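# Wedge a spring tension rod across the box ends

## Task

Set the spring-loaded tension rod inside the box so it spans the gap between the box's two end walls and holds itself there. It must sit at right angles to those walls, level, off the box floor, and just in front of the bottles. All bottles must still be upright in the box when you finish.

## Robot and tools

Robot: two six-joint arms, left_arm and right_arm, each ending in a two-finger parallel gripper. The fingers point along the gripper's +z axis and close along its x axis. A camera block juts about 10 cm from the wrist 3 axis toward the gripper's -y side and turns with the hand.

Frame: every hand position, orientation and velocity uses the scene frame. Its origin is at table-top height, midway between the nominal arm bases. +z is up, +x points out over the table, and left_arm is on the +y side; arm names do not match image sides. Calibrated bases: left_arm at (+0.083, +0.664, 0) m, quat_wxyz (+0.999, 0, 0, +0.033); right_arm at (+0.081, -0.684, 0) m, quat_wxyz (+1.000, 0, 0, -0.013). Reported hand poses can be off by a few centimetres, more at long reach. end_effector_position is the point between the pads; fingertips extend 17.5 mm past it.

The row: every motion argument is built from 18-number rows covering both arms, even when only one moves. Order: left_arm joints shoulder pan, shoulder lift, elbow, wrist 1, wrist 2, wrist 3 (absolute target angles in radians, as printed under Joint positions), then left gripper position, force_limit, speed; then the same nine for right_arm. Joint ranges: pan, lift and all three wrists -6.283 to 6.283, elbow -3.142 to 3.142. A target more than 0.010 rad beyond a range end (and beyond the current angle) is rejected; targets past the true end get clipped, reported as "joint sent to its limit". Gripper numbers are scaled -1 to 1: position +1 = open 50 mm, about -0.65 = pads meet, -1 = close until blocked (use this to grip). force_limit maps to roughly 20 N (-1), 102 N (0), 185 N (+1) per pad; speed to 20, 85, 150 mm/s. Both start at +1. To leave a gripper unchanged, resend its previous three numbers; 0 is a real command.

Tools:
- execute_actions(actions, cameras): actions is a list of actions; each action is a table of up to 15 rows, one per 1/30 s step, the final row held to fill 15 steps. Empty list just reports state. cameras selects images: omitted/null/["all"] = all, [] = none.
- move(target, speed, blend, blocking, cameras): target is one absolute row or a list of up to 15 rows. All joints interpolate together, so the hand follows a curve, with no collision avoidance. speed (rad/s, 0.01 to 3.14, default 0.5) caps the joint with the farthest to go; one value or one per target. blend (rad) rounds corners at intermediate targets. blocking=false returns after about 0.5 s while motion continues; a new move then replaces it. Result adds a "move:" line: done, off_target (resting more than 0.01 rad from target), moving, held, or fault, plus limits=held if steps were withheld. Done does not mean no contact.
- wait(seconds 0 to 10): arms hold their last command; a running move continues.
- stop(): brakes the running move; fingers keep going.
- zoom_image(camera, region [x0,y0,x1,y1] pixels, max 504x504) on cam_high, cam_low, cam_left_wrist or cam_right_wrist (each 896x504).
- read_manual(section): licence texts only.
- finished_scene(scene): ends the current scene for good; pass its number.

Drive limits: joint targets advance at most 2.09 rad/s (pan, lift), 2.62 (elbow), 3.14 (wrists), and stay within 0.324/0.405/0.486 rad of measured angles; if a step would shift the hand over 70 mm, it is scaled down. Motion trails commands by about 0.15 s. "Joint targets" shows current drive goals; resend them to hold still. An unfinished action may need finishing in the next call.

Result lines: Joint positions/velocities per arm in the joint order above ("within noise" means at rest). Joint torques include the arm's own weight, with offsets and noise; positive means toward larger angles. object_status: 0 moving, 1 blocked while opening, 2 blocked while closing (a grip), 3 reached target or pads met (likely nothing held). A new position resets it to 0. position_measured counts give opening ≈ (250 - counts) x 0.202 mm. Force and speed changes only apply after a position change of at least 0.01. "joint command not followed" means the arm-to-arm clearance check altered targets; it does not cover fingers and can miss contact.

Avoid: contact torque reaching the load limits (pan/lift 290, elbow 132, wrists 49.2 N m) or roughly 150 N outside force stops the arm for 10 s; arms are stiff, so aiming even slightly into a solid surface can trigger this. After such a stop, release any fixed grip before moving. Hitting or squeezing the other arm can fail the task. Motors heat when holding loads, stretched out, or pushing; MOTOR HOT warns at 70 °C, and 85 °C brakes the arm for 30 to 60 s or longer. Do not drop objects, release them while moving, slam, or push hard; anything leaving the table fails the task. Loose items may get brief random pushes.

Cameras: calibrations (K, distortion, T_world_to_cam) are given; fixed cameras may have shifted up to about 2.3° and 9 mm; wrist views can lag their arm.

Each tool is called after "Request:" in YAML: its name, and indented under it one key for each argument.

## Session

Request:
execute_actions:
  actions: []

Scene clock: 0.00 s.
left_arm: end_effector_position=(+1.3001, +0.7993, +0.3448) position_measured=3 object_status=3 end_effector_quat_wxyz=(+0.328, +0.812, -0.391, +0.282) | right_arm: end_effector_position=(+0.6372, -0.5444, +0.1671) position_measured=3 object_status=3 end_effector_quat_wxyz=(-0.023, +0.628, +0.375, -0.682)
Joint positions: left_arm=[3.219 -0.589 0.645 -1.775 -2.457 2.54] | right_arm=[3.287 -0.898 1.603 -0.779 -1.956 0.971]
Joint velocities: within noise
Joint torques (N m): no reading
Motor temperatures (°C): left_arm=[31 31 38 41 36 39] | right_arm=[27 39 32 37 35 38]
Joint targets: left_arm=[3.219 -0.589 0.645 -1.775 -2.457 2.540] | right_arm=[3.287 -0.898 1.603 -0.779 -1.956 0.971]
Tool commands: left_gripper/position=+1.0 left_gripper/force_limit=+1.0 left_gripper/speed=+1.0 right_gripper/position=+1.0 right_gripper/force_limit=+1.0 right_gripper/speed=+1.0
camera_calibration:
cam_left_wrist: T_world_to_cam=[[0.498401, -0.453097, 0.739121, -0.530698], [-0.860292, -0.153053, 0.486284, 1.08511], [-0.107209, -0.878225, -0.466077, 1.13957], [0, 0, 0, 1]] pos_world=[1.32018, 0.926423, 0.395709]
cam_right_wrist: T_world_to_cam=[[-0.25578, 0.475111, -0.84193, 0.5765], [0.720021, -0.48752, -0.493857, -0.629677], [-0.645094, -0.732526, -0.217392, 0.178442], [0, 0, 0, 1]] pos_world=[0.71595, -0.450168, 0.213194]

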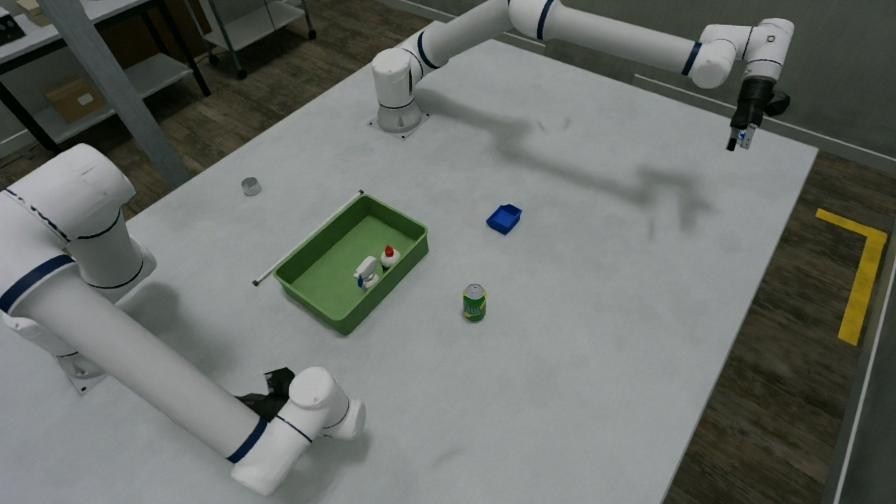

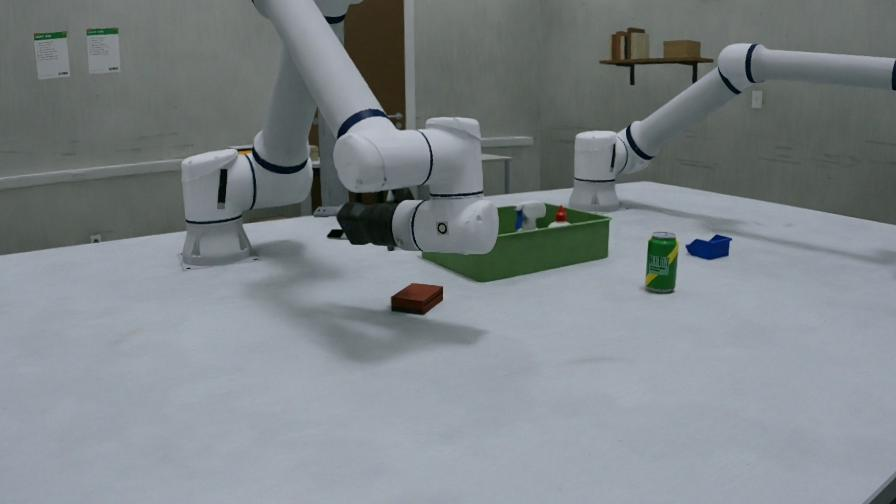

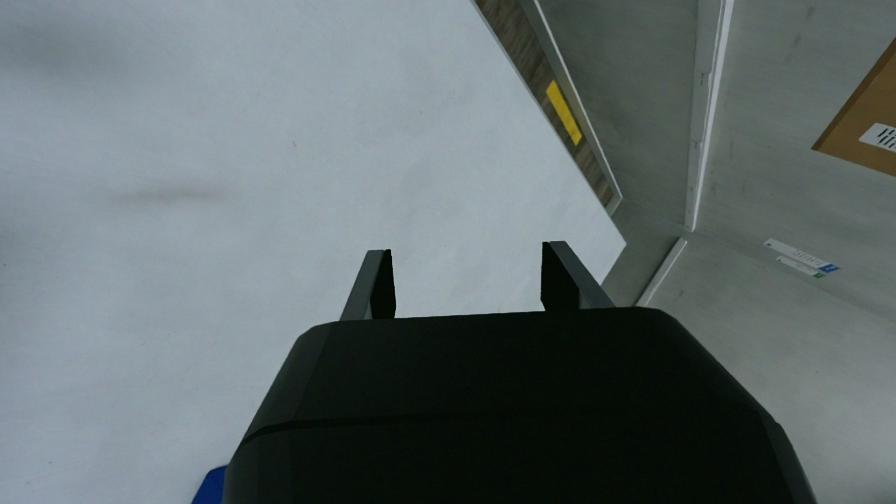

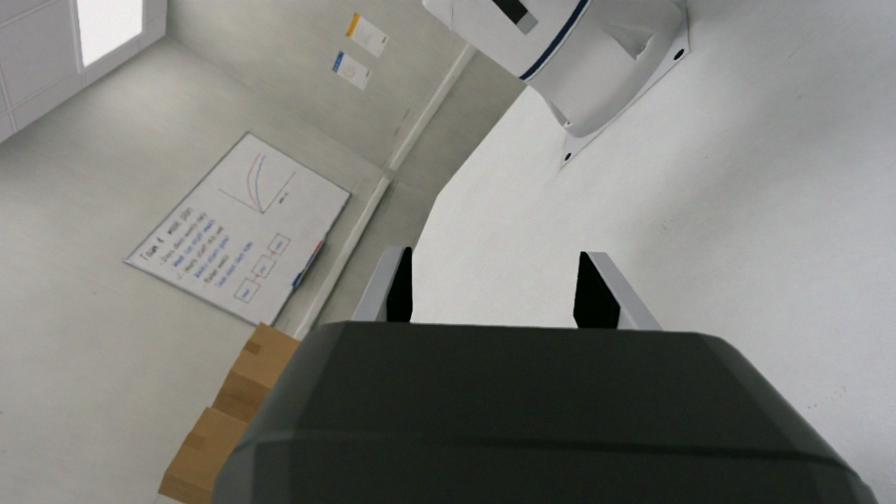

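Request:
move:
  target:
    - [2.60, -1.55, 2.05, -2.05, -1.75, 0.90, 1.0, 0.0, -0.7, 3.45, -1.25, 1.60, -1.15, -1.80, 0.93, 1.0, 0.0, -0.7]
    - [1.5158, -1.84796, 2.31036, -2.0332, -1.5708, 0.00151, 1.0, 0.0, -0.7, 4.0168, -1.5287, 1.5246, -1.5667, -1.5708, 0.8492, 1.0, 0.0, -0.7]
  speed: 1.0
  blend: 0.3

Scene clock: 24.20 s.
left_arm: end_effector_position=(+0.2650, +0.2051, +0.2500) position_measured=3 object_status=3 end_effector_quat_wxyz=(+0.000, +1.000, +0.004, +0.000) | right_arm: end_effector_position=(+0.4208, -0.0301, +0.5299) position_measured=3 object_status=3 end_effector_quat_wxyz=(+0.000, +0.707, +0.707, +0.000)
Joint positions: left_arm=[1.516 -1.848 2.31 -2.033 -1.571 0.002] | right_arm=[4.017 -1.529 1.525 -1.567 -1.571 0.849]
Joint velocities: within noise
Joint torques (N m): left_arm=[-11.06 -47.52 -57.24 -1.94 3.43 -2.98] | right_arm=[9.48 -47.1 -79.02 -10.18 2.57 -3.73]
Motor temperatures (°C): left_arm=[31 31 37 41 36 39] | right_arm=[27 39 32 37 35 38]
Joint targets: left_arm=[1.516 -1.848 2.310 -2.033 -1.571 0.002] | right_arm=[4.017 -1.529 1.525 -1.567 -1.571 0.849]
move: done
camera_calibration:
cam_left_wrist: T_world_to_cam=[[0.999328, -0.0304916, 0.0203572, -0.253708], [-0.0358043, -0.931108, 0.362981, 0.121797], [0.00788687, -0.363466, -0.931574, 0.442861], [0, 0, 0, 1]] pos_world=[0.254406, 0.266635, 0.373512]
cam_right_wrist: T_world_to_cam=[[0.00144636, 0.998649, -0.0519392, 0.0711879], [0.932898, 0.0173578, 0.359722, -0.57069], [0.360138, -0.0489743, -0.931613, 0.470515], [0, 0, 0, 1]] pos_world=[0.362842, -0.0381427, 0.647325]

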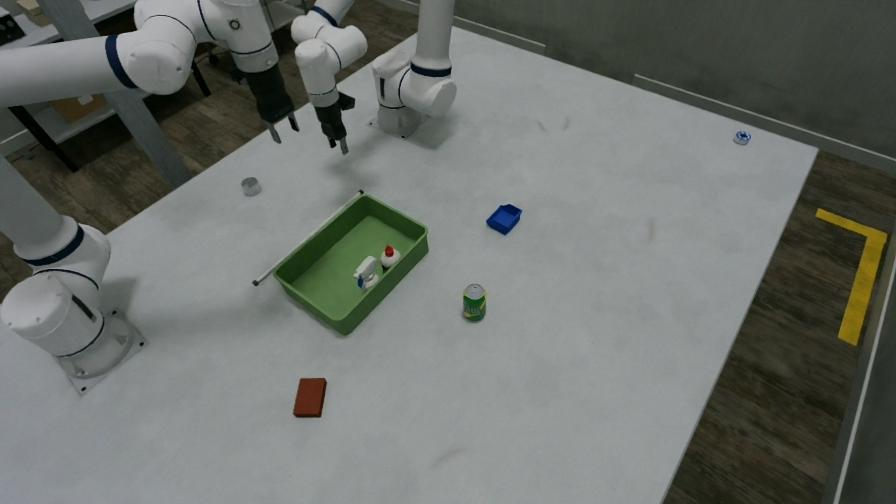

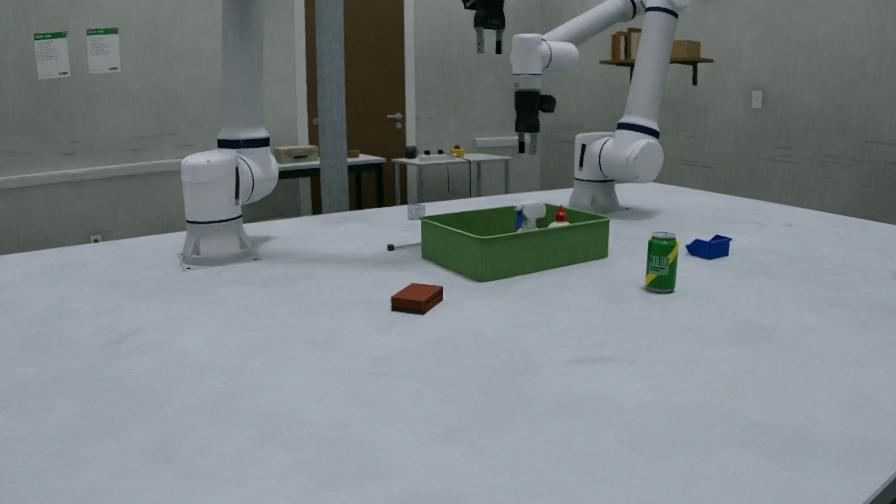

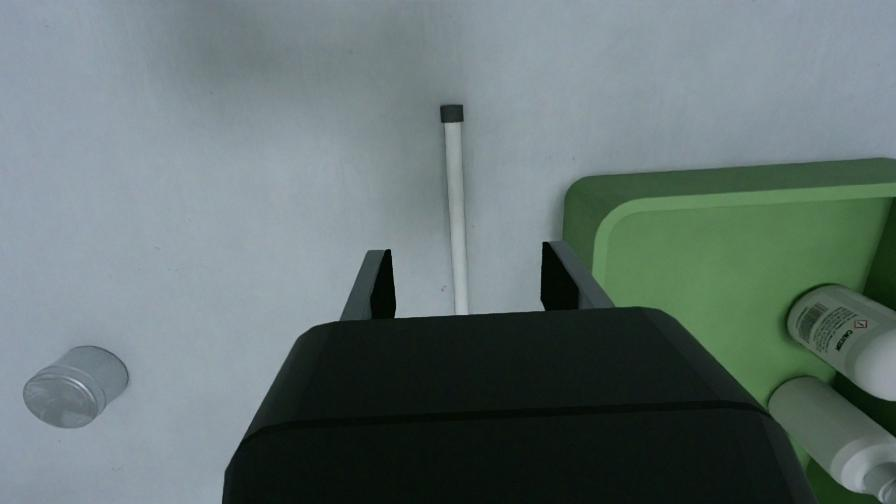

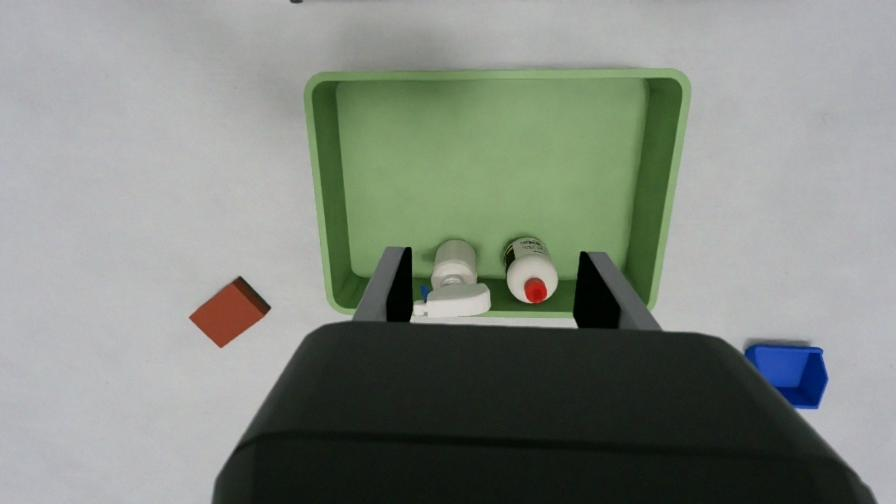

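Request:
zoom_image:
  camera: "cam_right_wrist"
  region: [290, 50, 710, 330]

Request:
zoom_image:
  camera: "cam_left_wrist"
  region: [380, 80, 620, 330]

Scaled by 1.200.

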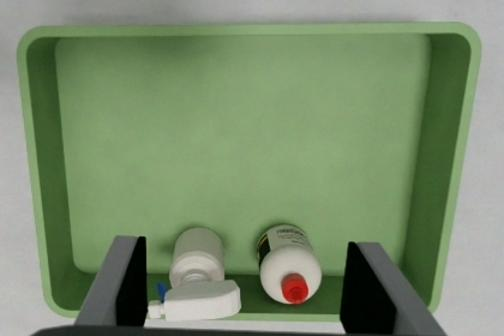

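Scaled by 2.016.

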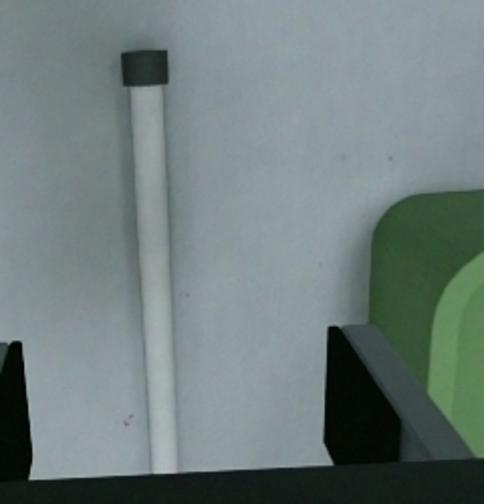

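Request:
zoom_image:
  camera: "cam_right_wrist"
  region: [296, 60, 396, 330]

Request:
zoom_image:
  camera: "cam_right_wrist"
  region: [604, 60, 704, 330]

Request:
zoom_image:
  camera: "cam_right_wrist"
  region: [400, 220, 600, 330]

Scaled by 1.867.

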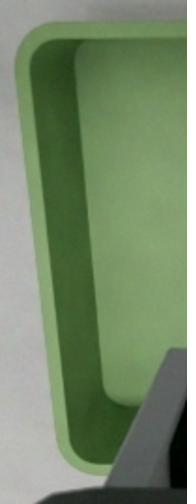

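Scaled by 1.867.

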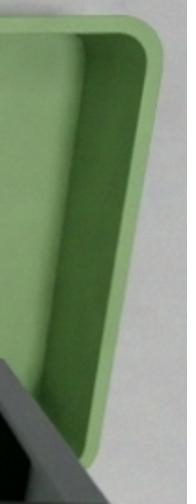

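Scaled by 2.520.

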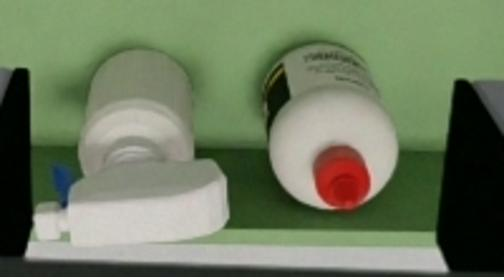

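Request:
move:
  target:
    - [1.52343, -1.616632, 2.462845, -2.417009, -1.5708, -0.00456, 1.0, 0.0, -0.7, 3.99806, -1.80023, 2.27708, -2.04765, -1.5708, -0.76353, 1.0, 0.0, -0.7]
    - [1.52343, -1.616632, 2.462845, -2.417009, -1.5708, -0.00456, 1.0, 0.0, -0.7, 3.99806, -1.5877, 2.43542, -2.41852, -1.5708, -0.76353, 1.0, 0.0, -0.7]
  speed: [1.0, 0.5]
  blend: 0.1
  cameras: ["cam_left_wrist", "cam_right_wrist", "cam_high"]

Scene clock: 55.30 s.
left_arm: end_effector_position=(+0.2686, +0.1990, +0.1000) position_measured=3 object_status=3 end_effector_quat_wxyz=(+0.000, +1.000, +0.011, +0.000) | right_arm: end_effector_position=(+0.2781, -0.2058, +0.1001) position_measured=3 object_status=3 end_effector_quat_wxyz=(+0.000, -0.011, +1.000, +0.000)
Joint positions: left_arm=[1.523 -1.617 2.463 -2.417 -1.571 -0.005] | right_arm=[3.998 -1.588 2.435 -2.418 -1.571 -0.764]
Joint velocities: within noise
Joint torques (N m): left_arm=[7.65 -18.12 -41.28 -10.1 2.25 -3.2] | right_arm=[-15.42 -3.96 -35.01 -11.28 1.9 -3.69]
Motor temperatures (°C): left_arm=[31 31 37 41 36 39] | right_arm=[27 39 32 37 35 38]
Joint targets: left_arm=[1.523 -1.617 2.463 -2.417 -1.571 -0.005] | right_arm=[3.998 -1.588 2.435 -2.419 -1.571 -0.764]
move: done
camera_calibration:
cam_left_wrist: T_world_to_cam=[[0.99965, -0.0169358, 0.0203373, -0.257176], [-0.0231662, -0.931503, 0.362995, 0.167283], [0.0127966, -0.363339, -0.931569, 0.2995], [0, 0, 0, 1]] pos_world=[0.257129, 0.260289, 0.223512]
cam_right_wrist: T_world_to_cam=[[-0.998417, -0.0218267, -0.0518424, 0.292541], [-0.0390625, 0.932206, 0.359815, 0.178664], [0.0404742, 0.36127, -0.931582, 0.286229], [0, 0, 0, 1]] pos_world=[0.287472, -0.263572, 0.217526]
Images, in order (width x height): cam_high 896x504, cam_left_wrist 896x504, cam_right_wrist 896x504.

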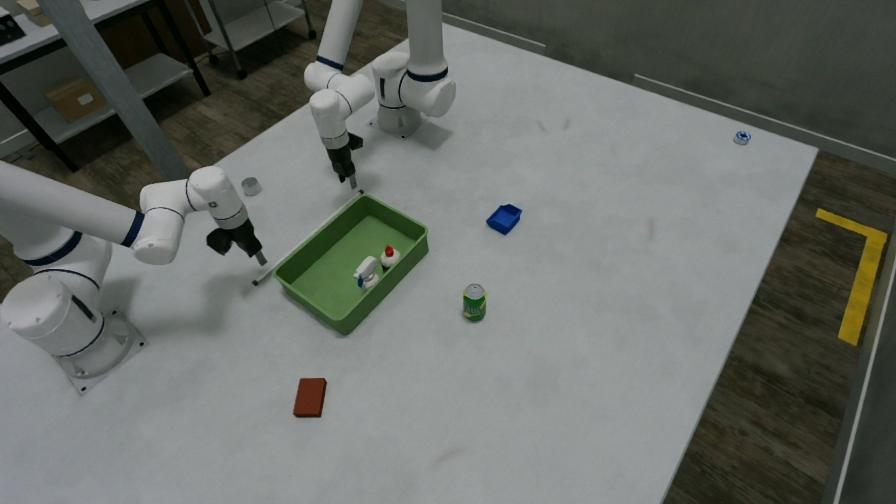

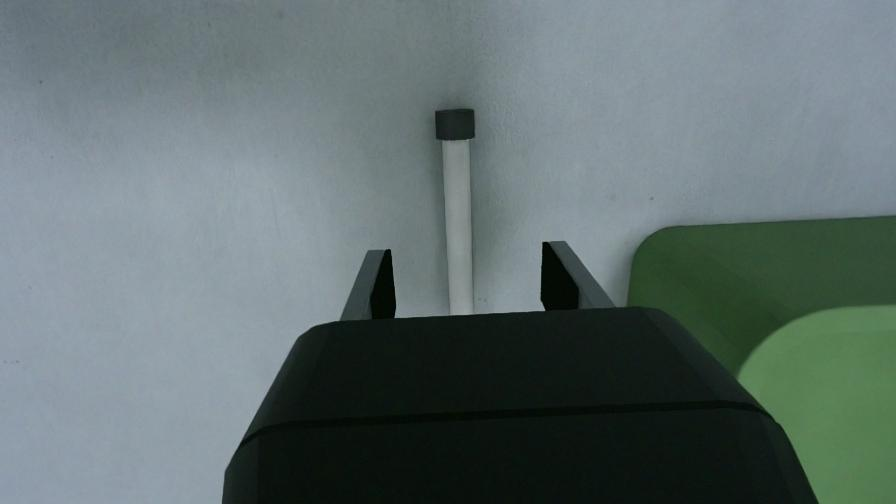

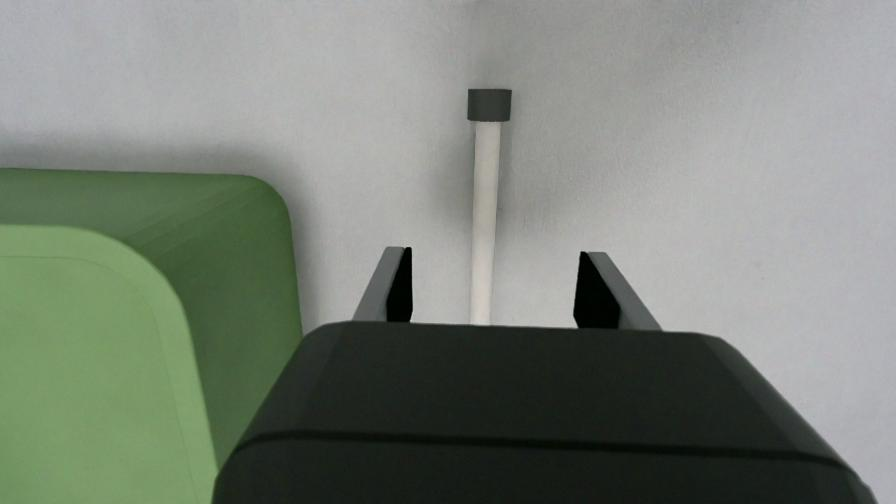

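Request:
zoom_image:
  camera: "cam_left_wrist"
  region: [380, 90, 580, 330]

Request:
zoom_image:
  camera: "cam_right_wrist"
  region: [400, 80, 600, 330]

Scaled by 2.100.

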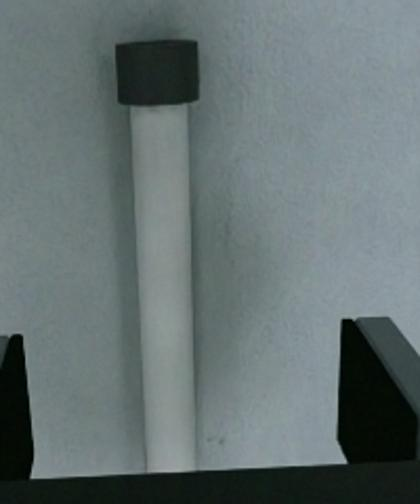

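Scaled by 2.016.

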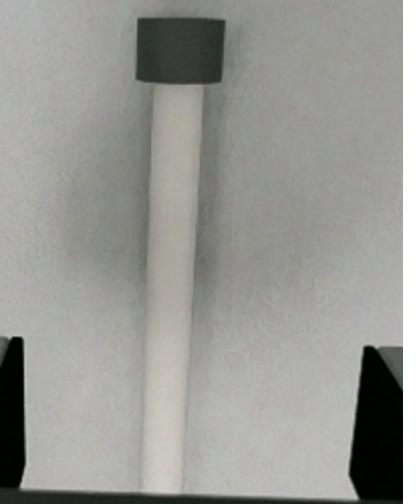

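Request:
move:
  target: [1.523018, -1.443034, 2.51782, -2.645582, -1.5708, -0.006279, 1.0, 0.0, -0.7, 3.995647, -1.41974, 2.487246, -2.638302, -1.5708, -0.767242, 1.0, 0.0, -0.7]
  speed: 0.3
  cameras: ["cam_left_wrist", "cam_right_wrist"]

Scene clock: 72.23 s.
left_arm: end_effector_position=(+0.2684, +0.1990, +0.0211) position_measured=3 object_status=3 end_effector_quat_wxyz=(+0.000, +1.000, +0.012, +0.000) | right_arm: end_effector_position=(+0.2796, -0.2059, +0.0211) position_measured=3 object_status=3 end_effector_quat_wxyz=(+0.000, -0.012, +1.000, +0.000)
Joint positions: left_arm=[1.523 -1.443 2.518 -2.645 -1.571 -0.006] | right_arm=[3.996 -1.42 2.487 -2.638 -1.571 -0.767]
Joint velocities: within noise
Joint torques (N m): left_arm=[-7.77 -29 -24.26 -10.48 2.03 -3.08] | right_arm=[-18.01 -13 -25.11 -10.02 1.58 -3.61]
Motor temperatures (°C): left_arm=[31 31 37 41 36 39] | right_arm=[27 39 32 37 35 38]
Joint targets: left_arm=[1.523 -1.443 2.518 -2.646 -1.571 -0.006] | right_arm=[3.996 -1.420 2.487 -2.638 -1.571 -0.767]
move: done
camera_calibration:
cam_left_wrist: T_world_to_cam=[[0.999673, -0.0155438, 0.0203212, -0.255638], [-0.0218635, -0.931529, 0.363009, 0.195675], [0.0132872, -0.363335, -0.931564, 0.22591], [0, 0, 0, 1]] pos_world=[0.256831, 0.260385, 0.144612]
cam_right_wrist: T_world_to_cam=[[-0.998389, -0.0231269, -0.0518096, 0.289682], [-0.0402632, 0.932167, 0.359782, 0.207587], [0.0399746, 0.361289, -0.931597, 0.212757], [0, 0, 0, 1]] pos_world=[0.289068, -0.263673, 0.138526]
Images, in order (width x height): cam_left_wrist 896x504, cam_right_wrist 896x504.

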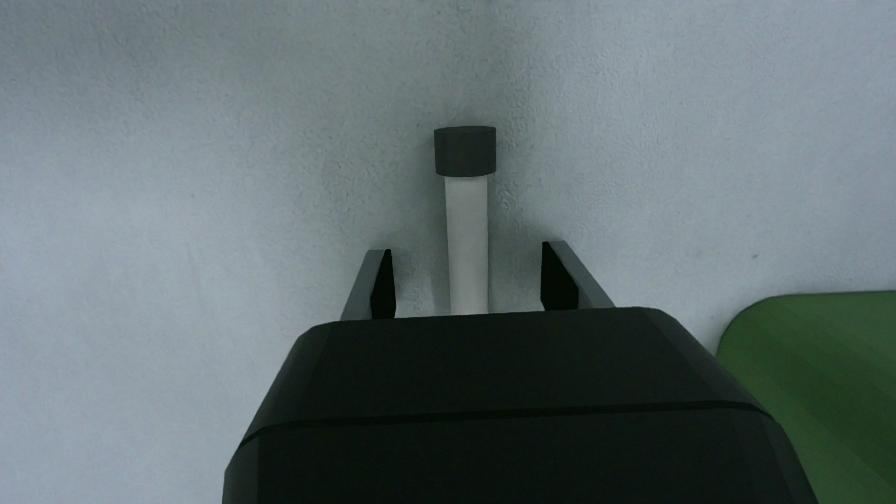

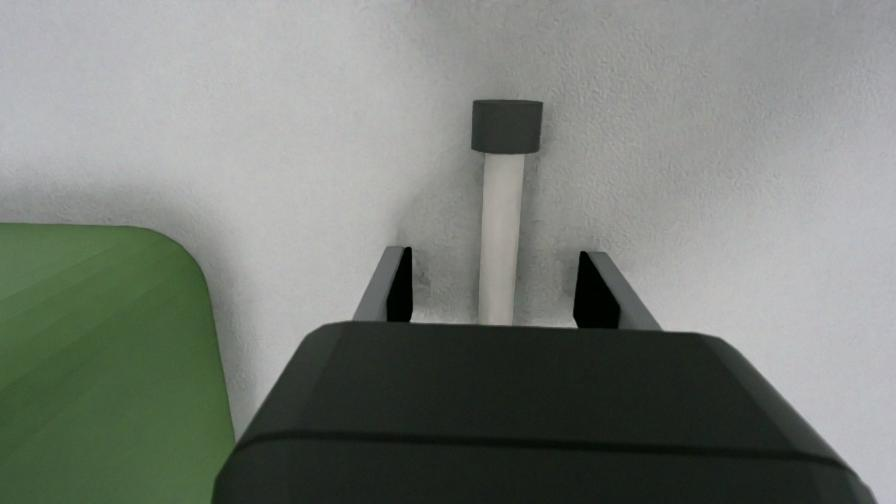

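Request:
move:
  target:
    - [1.523018, -1.443034, 2.51782, -2.645582, -1.5708, -0.004279, 1.0, 0.0, -0.7, 3.997318, -1.420315, 2.488016, -2.638497, -1.5708, -0.763571, 1.0, 0.0, -0.7]
    - [1.523018, -1.443034, 2.51782, -2.645582, -1.5708, -0.004279, -1.0, 0.0, -0.7, 3.997318, -1.420315, 2.488016, -2.638497, -1.5708, -0.763571, -1.0, 0.0, -0.7]
    - [1.523018, -1.533932, 2.494008, -2.530872, -1.5708, -0.004279, -1.0, 0.0, -0.7, 3.997318, -1.507515, 2.465106, -2.528387, -1.5708, -0.763571, -1.0, 0.0, -0.7]
  speed: [0.1, 0.1, 0.15]
  cameras: ["cam_left_wrist", "cam_right_wrist"]

Scene clock: 81.43 s.
left_arm: end_effector_position=(+0.2684, +0.1990, +0.0599) position_measured=196 object_status=2 end_effector_quat_wxyz=(+0.000, +1.000, +0.011, +0.000) | right_arm: end_effector_position=(+0.2785, -0.2059, +0.0599) position_measured=207 object_status=2 end_effector_quat_wxyz=(+0.000, -0.011, +1.000, +0.000)
Joint positions: left_arm=[1.523 -1.534 2.494 -2.531 -1.571 -0.004] | right_arm=[3.997 -1.507 2.465 -2.529 -1.571 -0.764]
Joint velocities: within noise
Joint torques (N m): left_arm=[0.55 -58.89 -61.52 -0.82 0.9 0.55] | right_arm=[4.56 -31.97 -51.01 -1.03 -0.03 3.61]
Motor temperatures (°C): left_arm=[31 31 37 41 36 39] | right_arm=[27 39 32 37 35 38]
Joint targets: left_arm=[1.523 -1.534 2.494 -2.531 -1.571 -0.004] | right_arm=[3.997 -1.508 2.465 -2.528 -1.571 -0.764]
move: done
camera_calibration:
cam_left_wrist: T_world_to_cam=[[0.999638, -0.0175673, 0.0203774, -0.256097], [-0.0237708, -0.931443, 0.363109, 0.182051], [0.0126016, -0.363462, -0.931524, 0.262257], [0, 0, 0, 1]] pos_world=[0.257027, 0.260392, 0.183412]
cam_right_wrist: T_world_to_cam=[[-0.998436, -0.0211049, -0.0517749, 0.291045], [-0.0383613, 0.93226, 0.35975, 0.193025], [0.0406752, 0.361173, -0.931611, 0.248813], [0, 0, 0, 1]] pos_world=[0.287874, -0.263672, 0.177425]
Images, in order (width x height): cam_left_wrist 896x504, cam_right_wrist 896x504.

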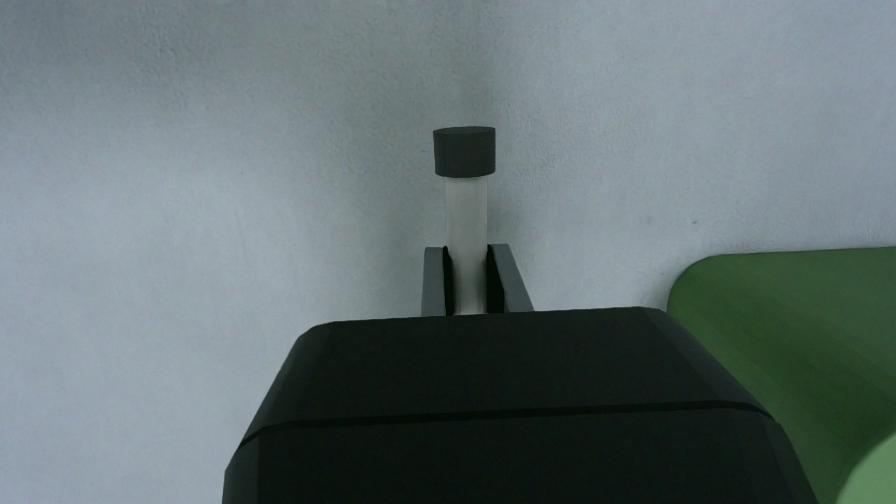

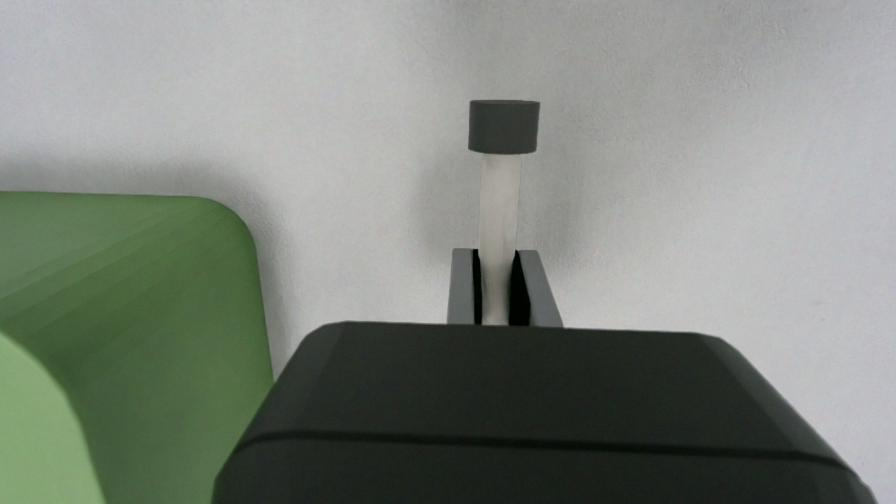

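Request:
move:
  target:
    - [1.523235, -1.524372, 2.453824, -2.500248, -1.5708, -0.004062, -1.0, 0.0, -0.7, 4.024874, -1.498917, 2.425665, -2.497544, -1.5708, -0.736015, -1.0, 0.0, -0.7]
    - [1.523433, -1.532463, 2.40605, -2.444383, -1.5708, -0.003864, -1.0, 0.0, -0.7, 4.050622, -1.507327, 2.378768, -2.442237, -1.5708, -0.710267, -1.0, 0.0, -0.7]
    - [1.523616, -1.553119, 2.349342, -2.367019, -1.5708, -0.003681, -1.0, 0.0, -0.7, 4.074718, -1.527982, 2.323034, -2.365848, -1.5708, -0.686171, -1.0, 0.0, -0.7]
  speed: 0.06
  blend: 0.01
  cameras: ["cam_left_wrist", "cam_right_wrist"]

Scene clock: 103.47 s.
left_arm: end_effector_position=(+0.2697, +0.1391, +0.1199) position_measured=196 object_status=2 end_effector_quat_wxyz=(+0.000, +1.000, +0.011, +0.000) | right_arm: end_effector_position=(+0.2771, -0.1460, +0.1199) position_measured=207 object_status=2 end_effector_quat_wxyz=(+0.000, -0.011, +1.000, +0.000)
Joint positions: left_arm=[1.524 -1.553 2.349 -2.367 -1.571 -0.004] | right_arm=[4.075 -1.528 2.323 -2.366 -1.571 -0.686]
Joint velocities: within noise
Joint torques (N m): left_arm=[11.13 -68.25 -86.75 -6.77 0.31 1.99] | right_arm=[11.55 -34.73 -67.49 -4.84 1.9 4.48]
Motor temperatures (°C): left_arm=[31 31 37 41 36 39] | right_arm=[27 39 32 37 35 38]
Joint targets: left_arm=[1.524 -1.553 2.349 -2.367 -1.571 -0.004] | right_arm=[4.075 -1.528 2.323 -2.366 -1.571 -0.686]
move: done
camera_calibration:
cam_left_wrist: T_world_to_cam=[[0.999638, -0.0175668, 0.0203732, -0.259671], [-0.0237672, -0.931491, 0.362988, 0.10454], [0.0126009, -0.363341, -0.931571, 0.296347], [0, 0, 0, 1]] pos_world=[0.258327, 0.200491, 0.243412]
cam_right_wrist: T_world_to_cam=[[-0.998436, -0.0211049, -0.0517749, 0.294013], [-0.0383613, 0.93226, 0.35975, 0.11558], [0.0406752, 0.361173, -0.931611, 0.28304], [0, 0, 0, 1]] pos_world=[0.286474, -0.203772, 0.237325]
Images, in order (width x height): cam_left_wrist 896x504, cam_right_wrist 896x504.

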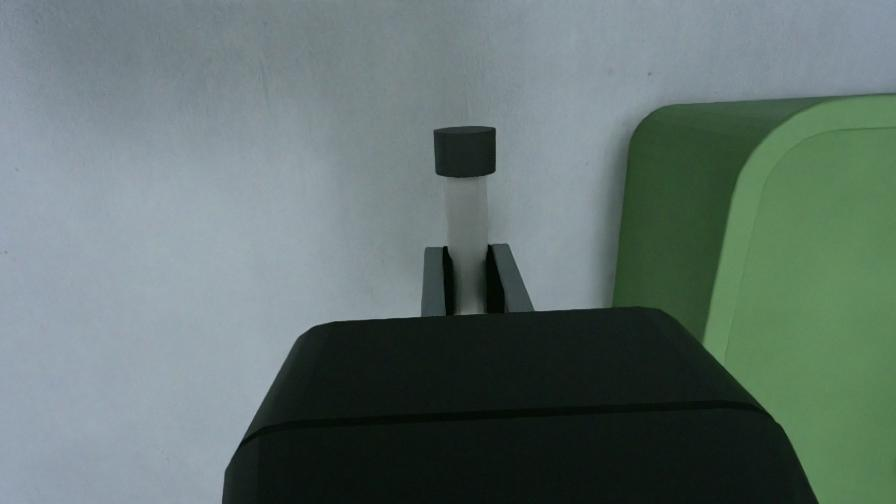

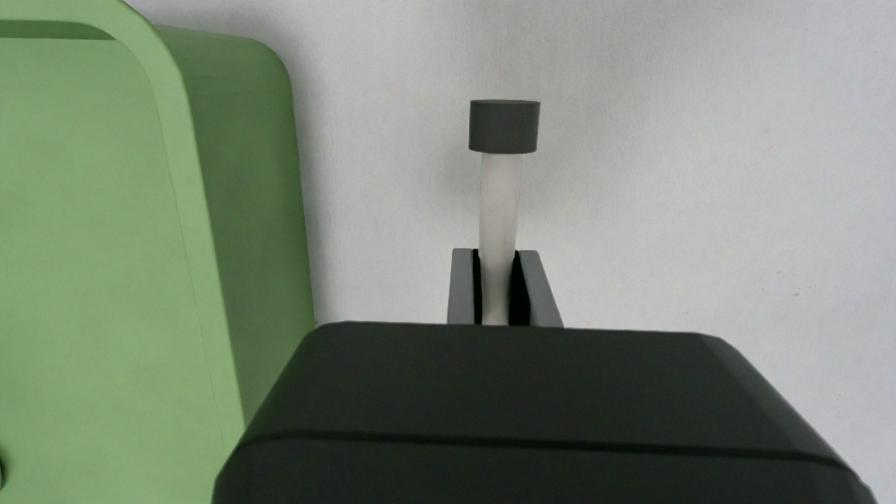

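Request:
move:
  target:
    - [1.546286, -1.620681, 2.29707, -2.247185, -1.5708, 0.018989, -1.0, 0.0, -0.7, 4.057293, -1.59381, 2.271553, -2.248539, -1.5708, -0.703596, -1.0, 0.0, -0.7]
    - [1.664496, -1.577267, 2.24415, -2.237679, -1.5708, 0.139199, -1.0, 0.0, -0.7, 3.968054, -1.55903, 2.225846, -2.237612, -1.5708, -0.790835, -1.0, 0.0, -0.7]
    - [1.773307, -1.519465, 2.184572, -2.235903, -1.5708, 0.25001, -1.0, 0.0, -0.7, 3.888635, -1.510397, 2.174813, -2.235212, -1.5708, -0.868254, -1.0, 0.0, -0.7]
    - [1.871969, -1.456906, 2.11497, -2.22886, -1.5708, 0.350672, -1.0, 0.0, -0.7, 3.819025, -1.455641, 2.113508, -2.228663, -1.5708, -0.935864, -1.0, 0.0, -0.7]
    - [1.960483, -1.385052, 2.039593, -2.225337, -1.5708, 0.441686, -1.0, 0.0, -0.7, 3.758008, -1.391173, 2.047225, -2.226848, -1.5708, -0.994381, -1.0, 0.0, -0.7]
  speed: 0.25
  blend: [0.03, 0.03, 0.03, 0.03, 0.0]

Scene clock: 120.97 s.
left_arm: end_effector_position=(+0.5428, +0.1271, +0.1700) position_measured=196 object_status=2 end_effector_quat_wxyz=(+0.000, +1.000, +0.007, +0.000) | right_arm: end_effector_position=(+0.5479, -0.1578, +0.1700) position_measured=207 object_status=2 end_effector_quat_wxyz=(+0.000, -0.007, +1.000, +0.000)
Joint positions: left_arm=[1.96 -1.385 2.04 -2.225 -1.571 0.441] | right_arm=[3.758 -1.391 2.047 -2.227 -1.571 -0.994]
Joint velocities: within noise
Joint torques (N m): left_arm=[7.97 -58.7 -88.88 -6.16 -0.76 1.63] | right_arm=[-11.69 -25.87 -70.01 -3.6 4.98 -4.01]
Motor temperatures (°C): left_arm=[31 31 37 41 36 39] | right_arm=[27 39 32 37 35 38]
Joint targets: left_arm=[1.960 -1.385 2.040 -2.225 -1.571 0.442] | right_arm=[3.758 -1.391 2.047 -2.227 -1.571 -0.994]
move: done
camera_calibration:
cam_left_wrist: T_world_to_cam=[[0.999453, -0.0260895, 0.0203256, -0.53267], [-0.0316915, -0.931247, 0.363008, 0.0858686], [0.00945747, -0.363454, -0.931564, 0.336913], [0, 0, 0, 1]] pos_world=[0.531913, 0.18852, 0.293512]
cam_right_wrist: T_world_to_cam=[[-0.998577, -0.0126254, -0.0518132, 0.568177], [-0.0304598, 0.932529, 0.359809, 0.114657], [0.0437746, 0.360875, -0.931586, 0.321217], [0, 0, 0, 1]] pos_world=[0.5568, -0.215666, 0.287426]

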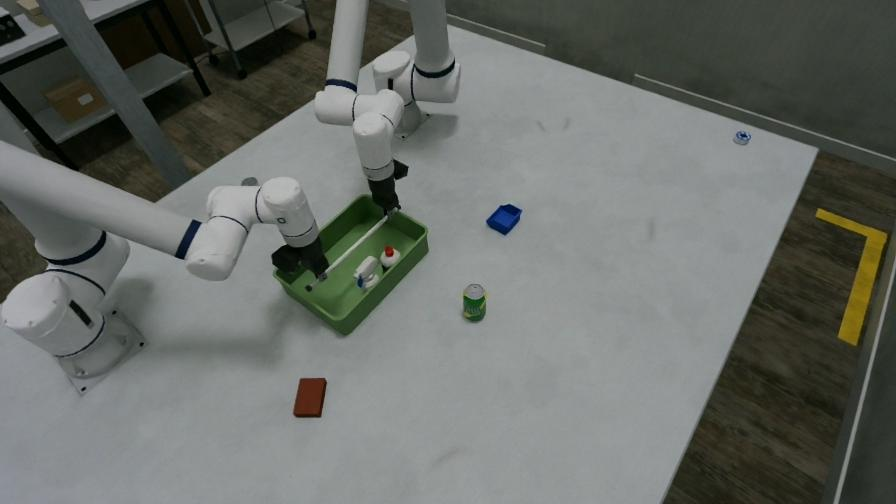

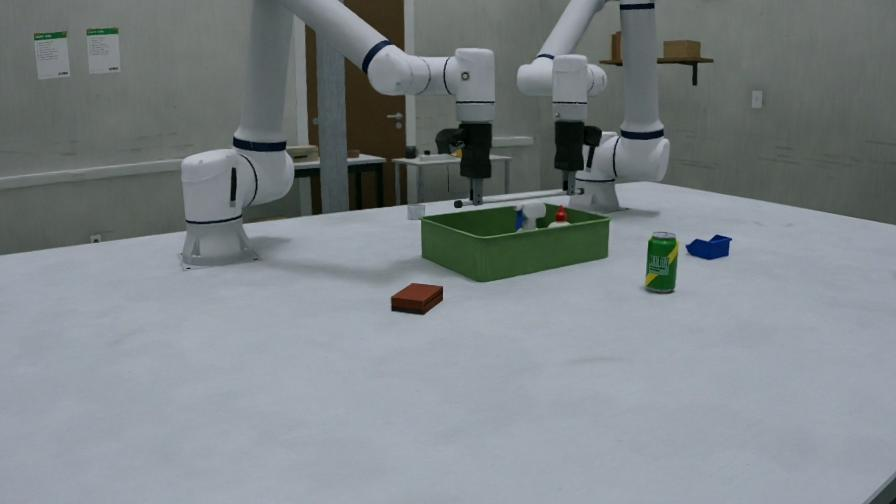

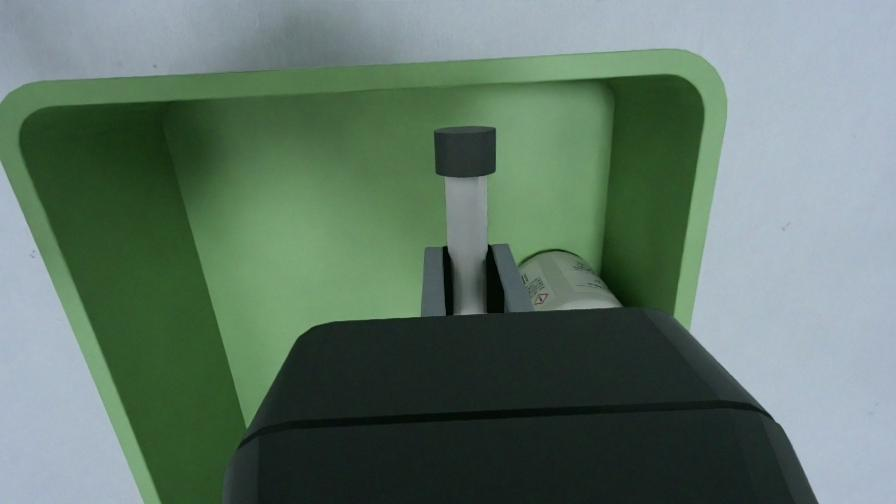

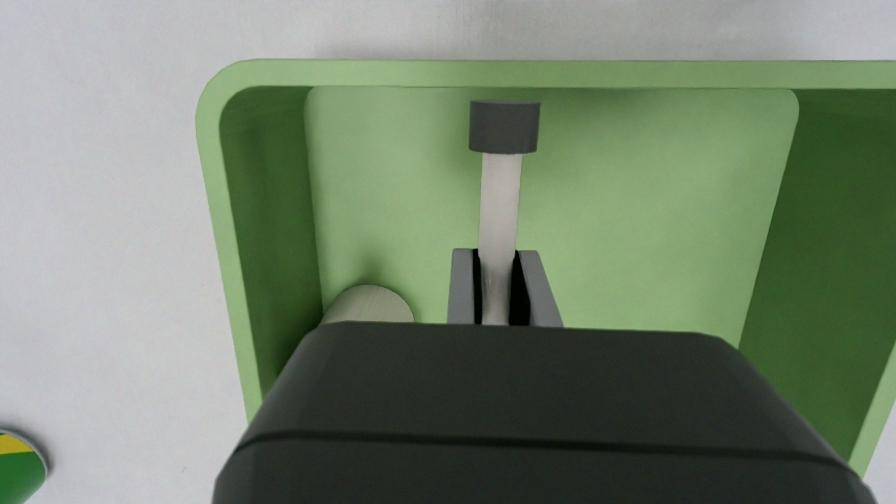

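Request:
zoom_image:
  camera: "cam_left_wrist"
  region: [260, 40, 640, 320]

Request:
zoom_image:
  camera: "cam_right_wrist"
  region: [300, 40, 680, 330]

Scaled by 1.326.

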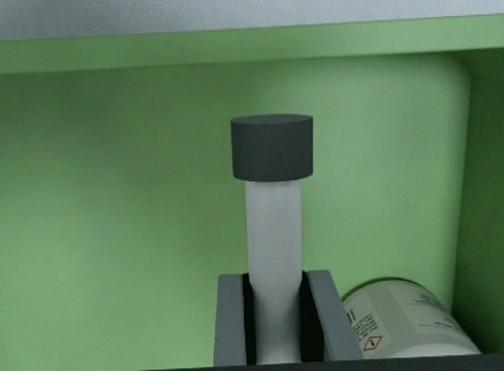

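Scaled by 1.326.

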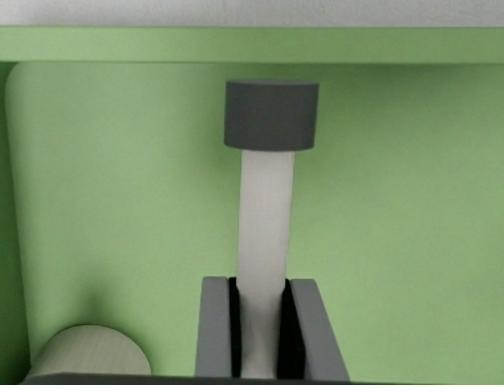

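Request:
zoom_image:
  camera: "cam_left_wrist"
  region: [200, 50, 340, 130]

Request:
zoom_image:
  camera: "cam_left_wrist"
  region: [480, 40, 620, 120]

Request:
zoom_image:
  camera: "cam_right_wrist"
  region: [300, 50, 440, 130]

Request:
zoom_image:
  camera: "cam_right_wrist"
  region: [640, 50, 780, 130]

Scaled by 3.600.

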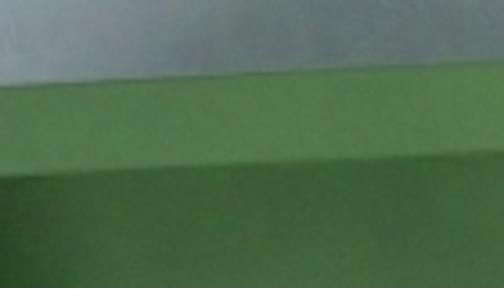

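Scaled by 3.600.

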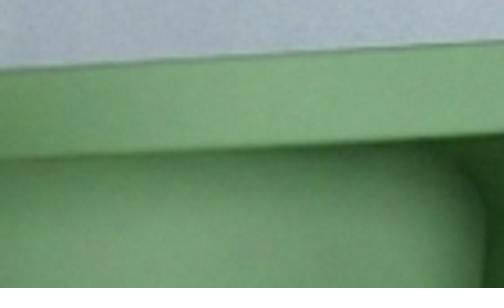

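Scaled by 3.600.

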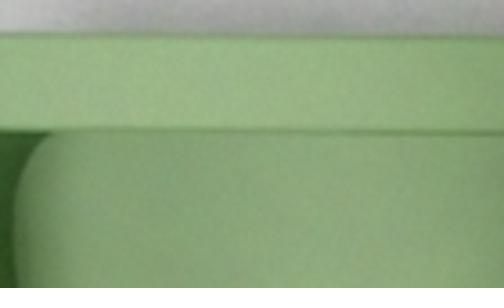

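Scaled by 3.600.

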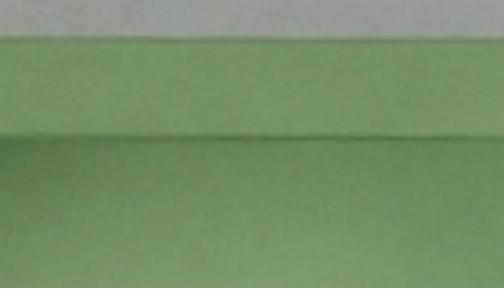

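Request:
move:
  target: [1.988237, -1.315086, 2.0579, -2.31361, -1.5708, 0.46344, -1.0, 0.0, -0.7, 3.746826, -1.309453, 2.050166, -2.311509, -1.5708, -1.011563, -1.0, 0.0, -0.7]
  speed: 0.12

Scene clock: 149.83 s.
left_arm: end_effector_position=(+0.5621, +0.1315, +0.1221) position_measured=196 object_status=2 end_effector_quat_wxyz=(+0.000, +1.000, +0.010, +0.000) | right_arm: end_effector_position=(+0.5689, -0.1533, +0.1221) position_measured=207 object_status=2 end_effector_quat_wxyz=(+0.000, -0.010, +1.000, +0.000)
Joint positions: left_arm=[1.988 -1.315 2.058 -2.313 -1.571 0.463] | right_arm=[3.747 -1.31 2.05 -2.311 -1.571 -1.012]
Joint velocities: within noise
Joint torques (N m): left_arm=[9.5 -56.39 -57.18 -14.84 -1.43 1.97] | right_arm=[-10.29 -29.25 -43.97 -11.84 5.19 -3.93]
Motor temperatures (°C): left_arm=[31 31 37 40 36 38] | right_arm=[27 39 31 37 35 38]
Joint targets: left_arm=[1.988 -1.315 2.058 -2.314 -1.571 0.463] | right_arm=[3.747 -1.309 2.050 -2.312 -1.571 -1.012]
move: done
camera_calibration:
cam_left_wrist: T_world_to_cam=[[0.999589, -0.0201282, 0.0204287, -0.551731], [-0.0261753, -0.931388, 0.363085, 0.104905], [0.0117188, -0.36347, -0.931532, 0.292454], [0, 0, 0, 1]] pos_world=[0.550823, 0.192901, 0.245612]
cam_right_wrist: T_world_to_cam=[[-0.998484, -0.0186338, -0.0517836, 0.585676], [-0.03606, 0.932326, 0.359815, 0.131447], [0.0415745, 0.361137, -0.931585, 0.27533], [0, 0, 0, 1]] pos_world=[0.578082, -0.21107, 0.239526]

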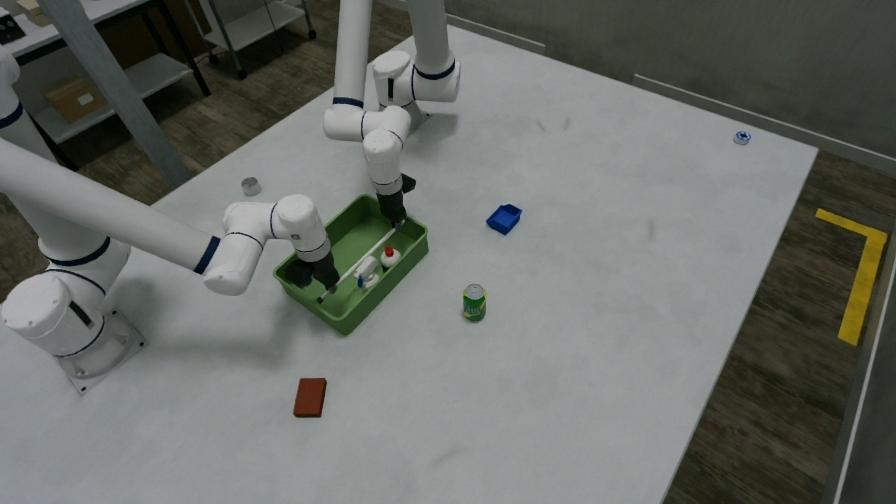

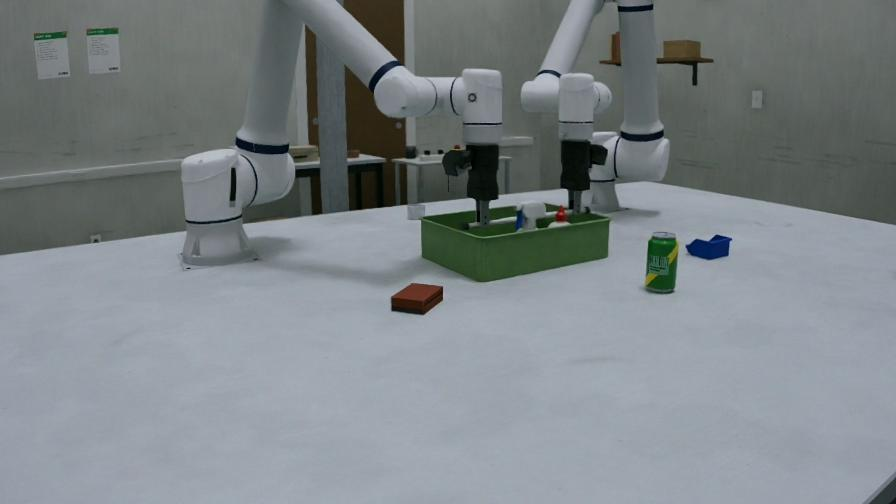

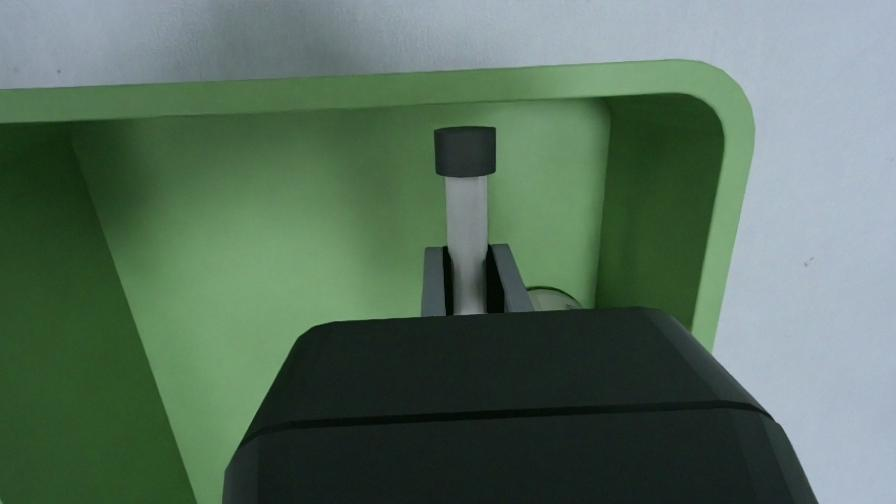

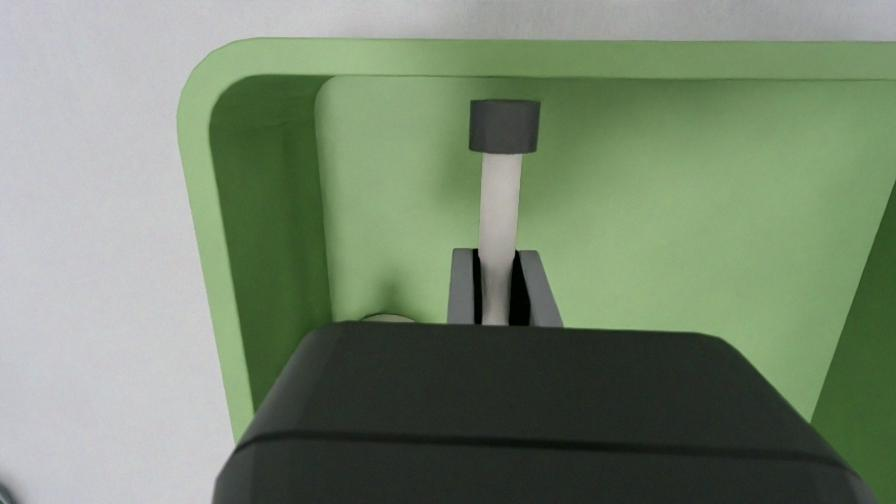

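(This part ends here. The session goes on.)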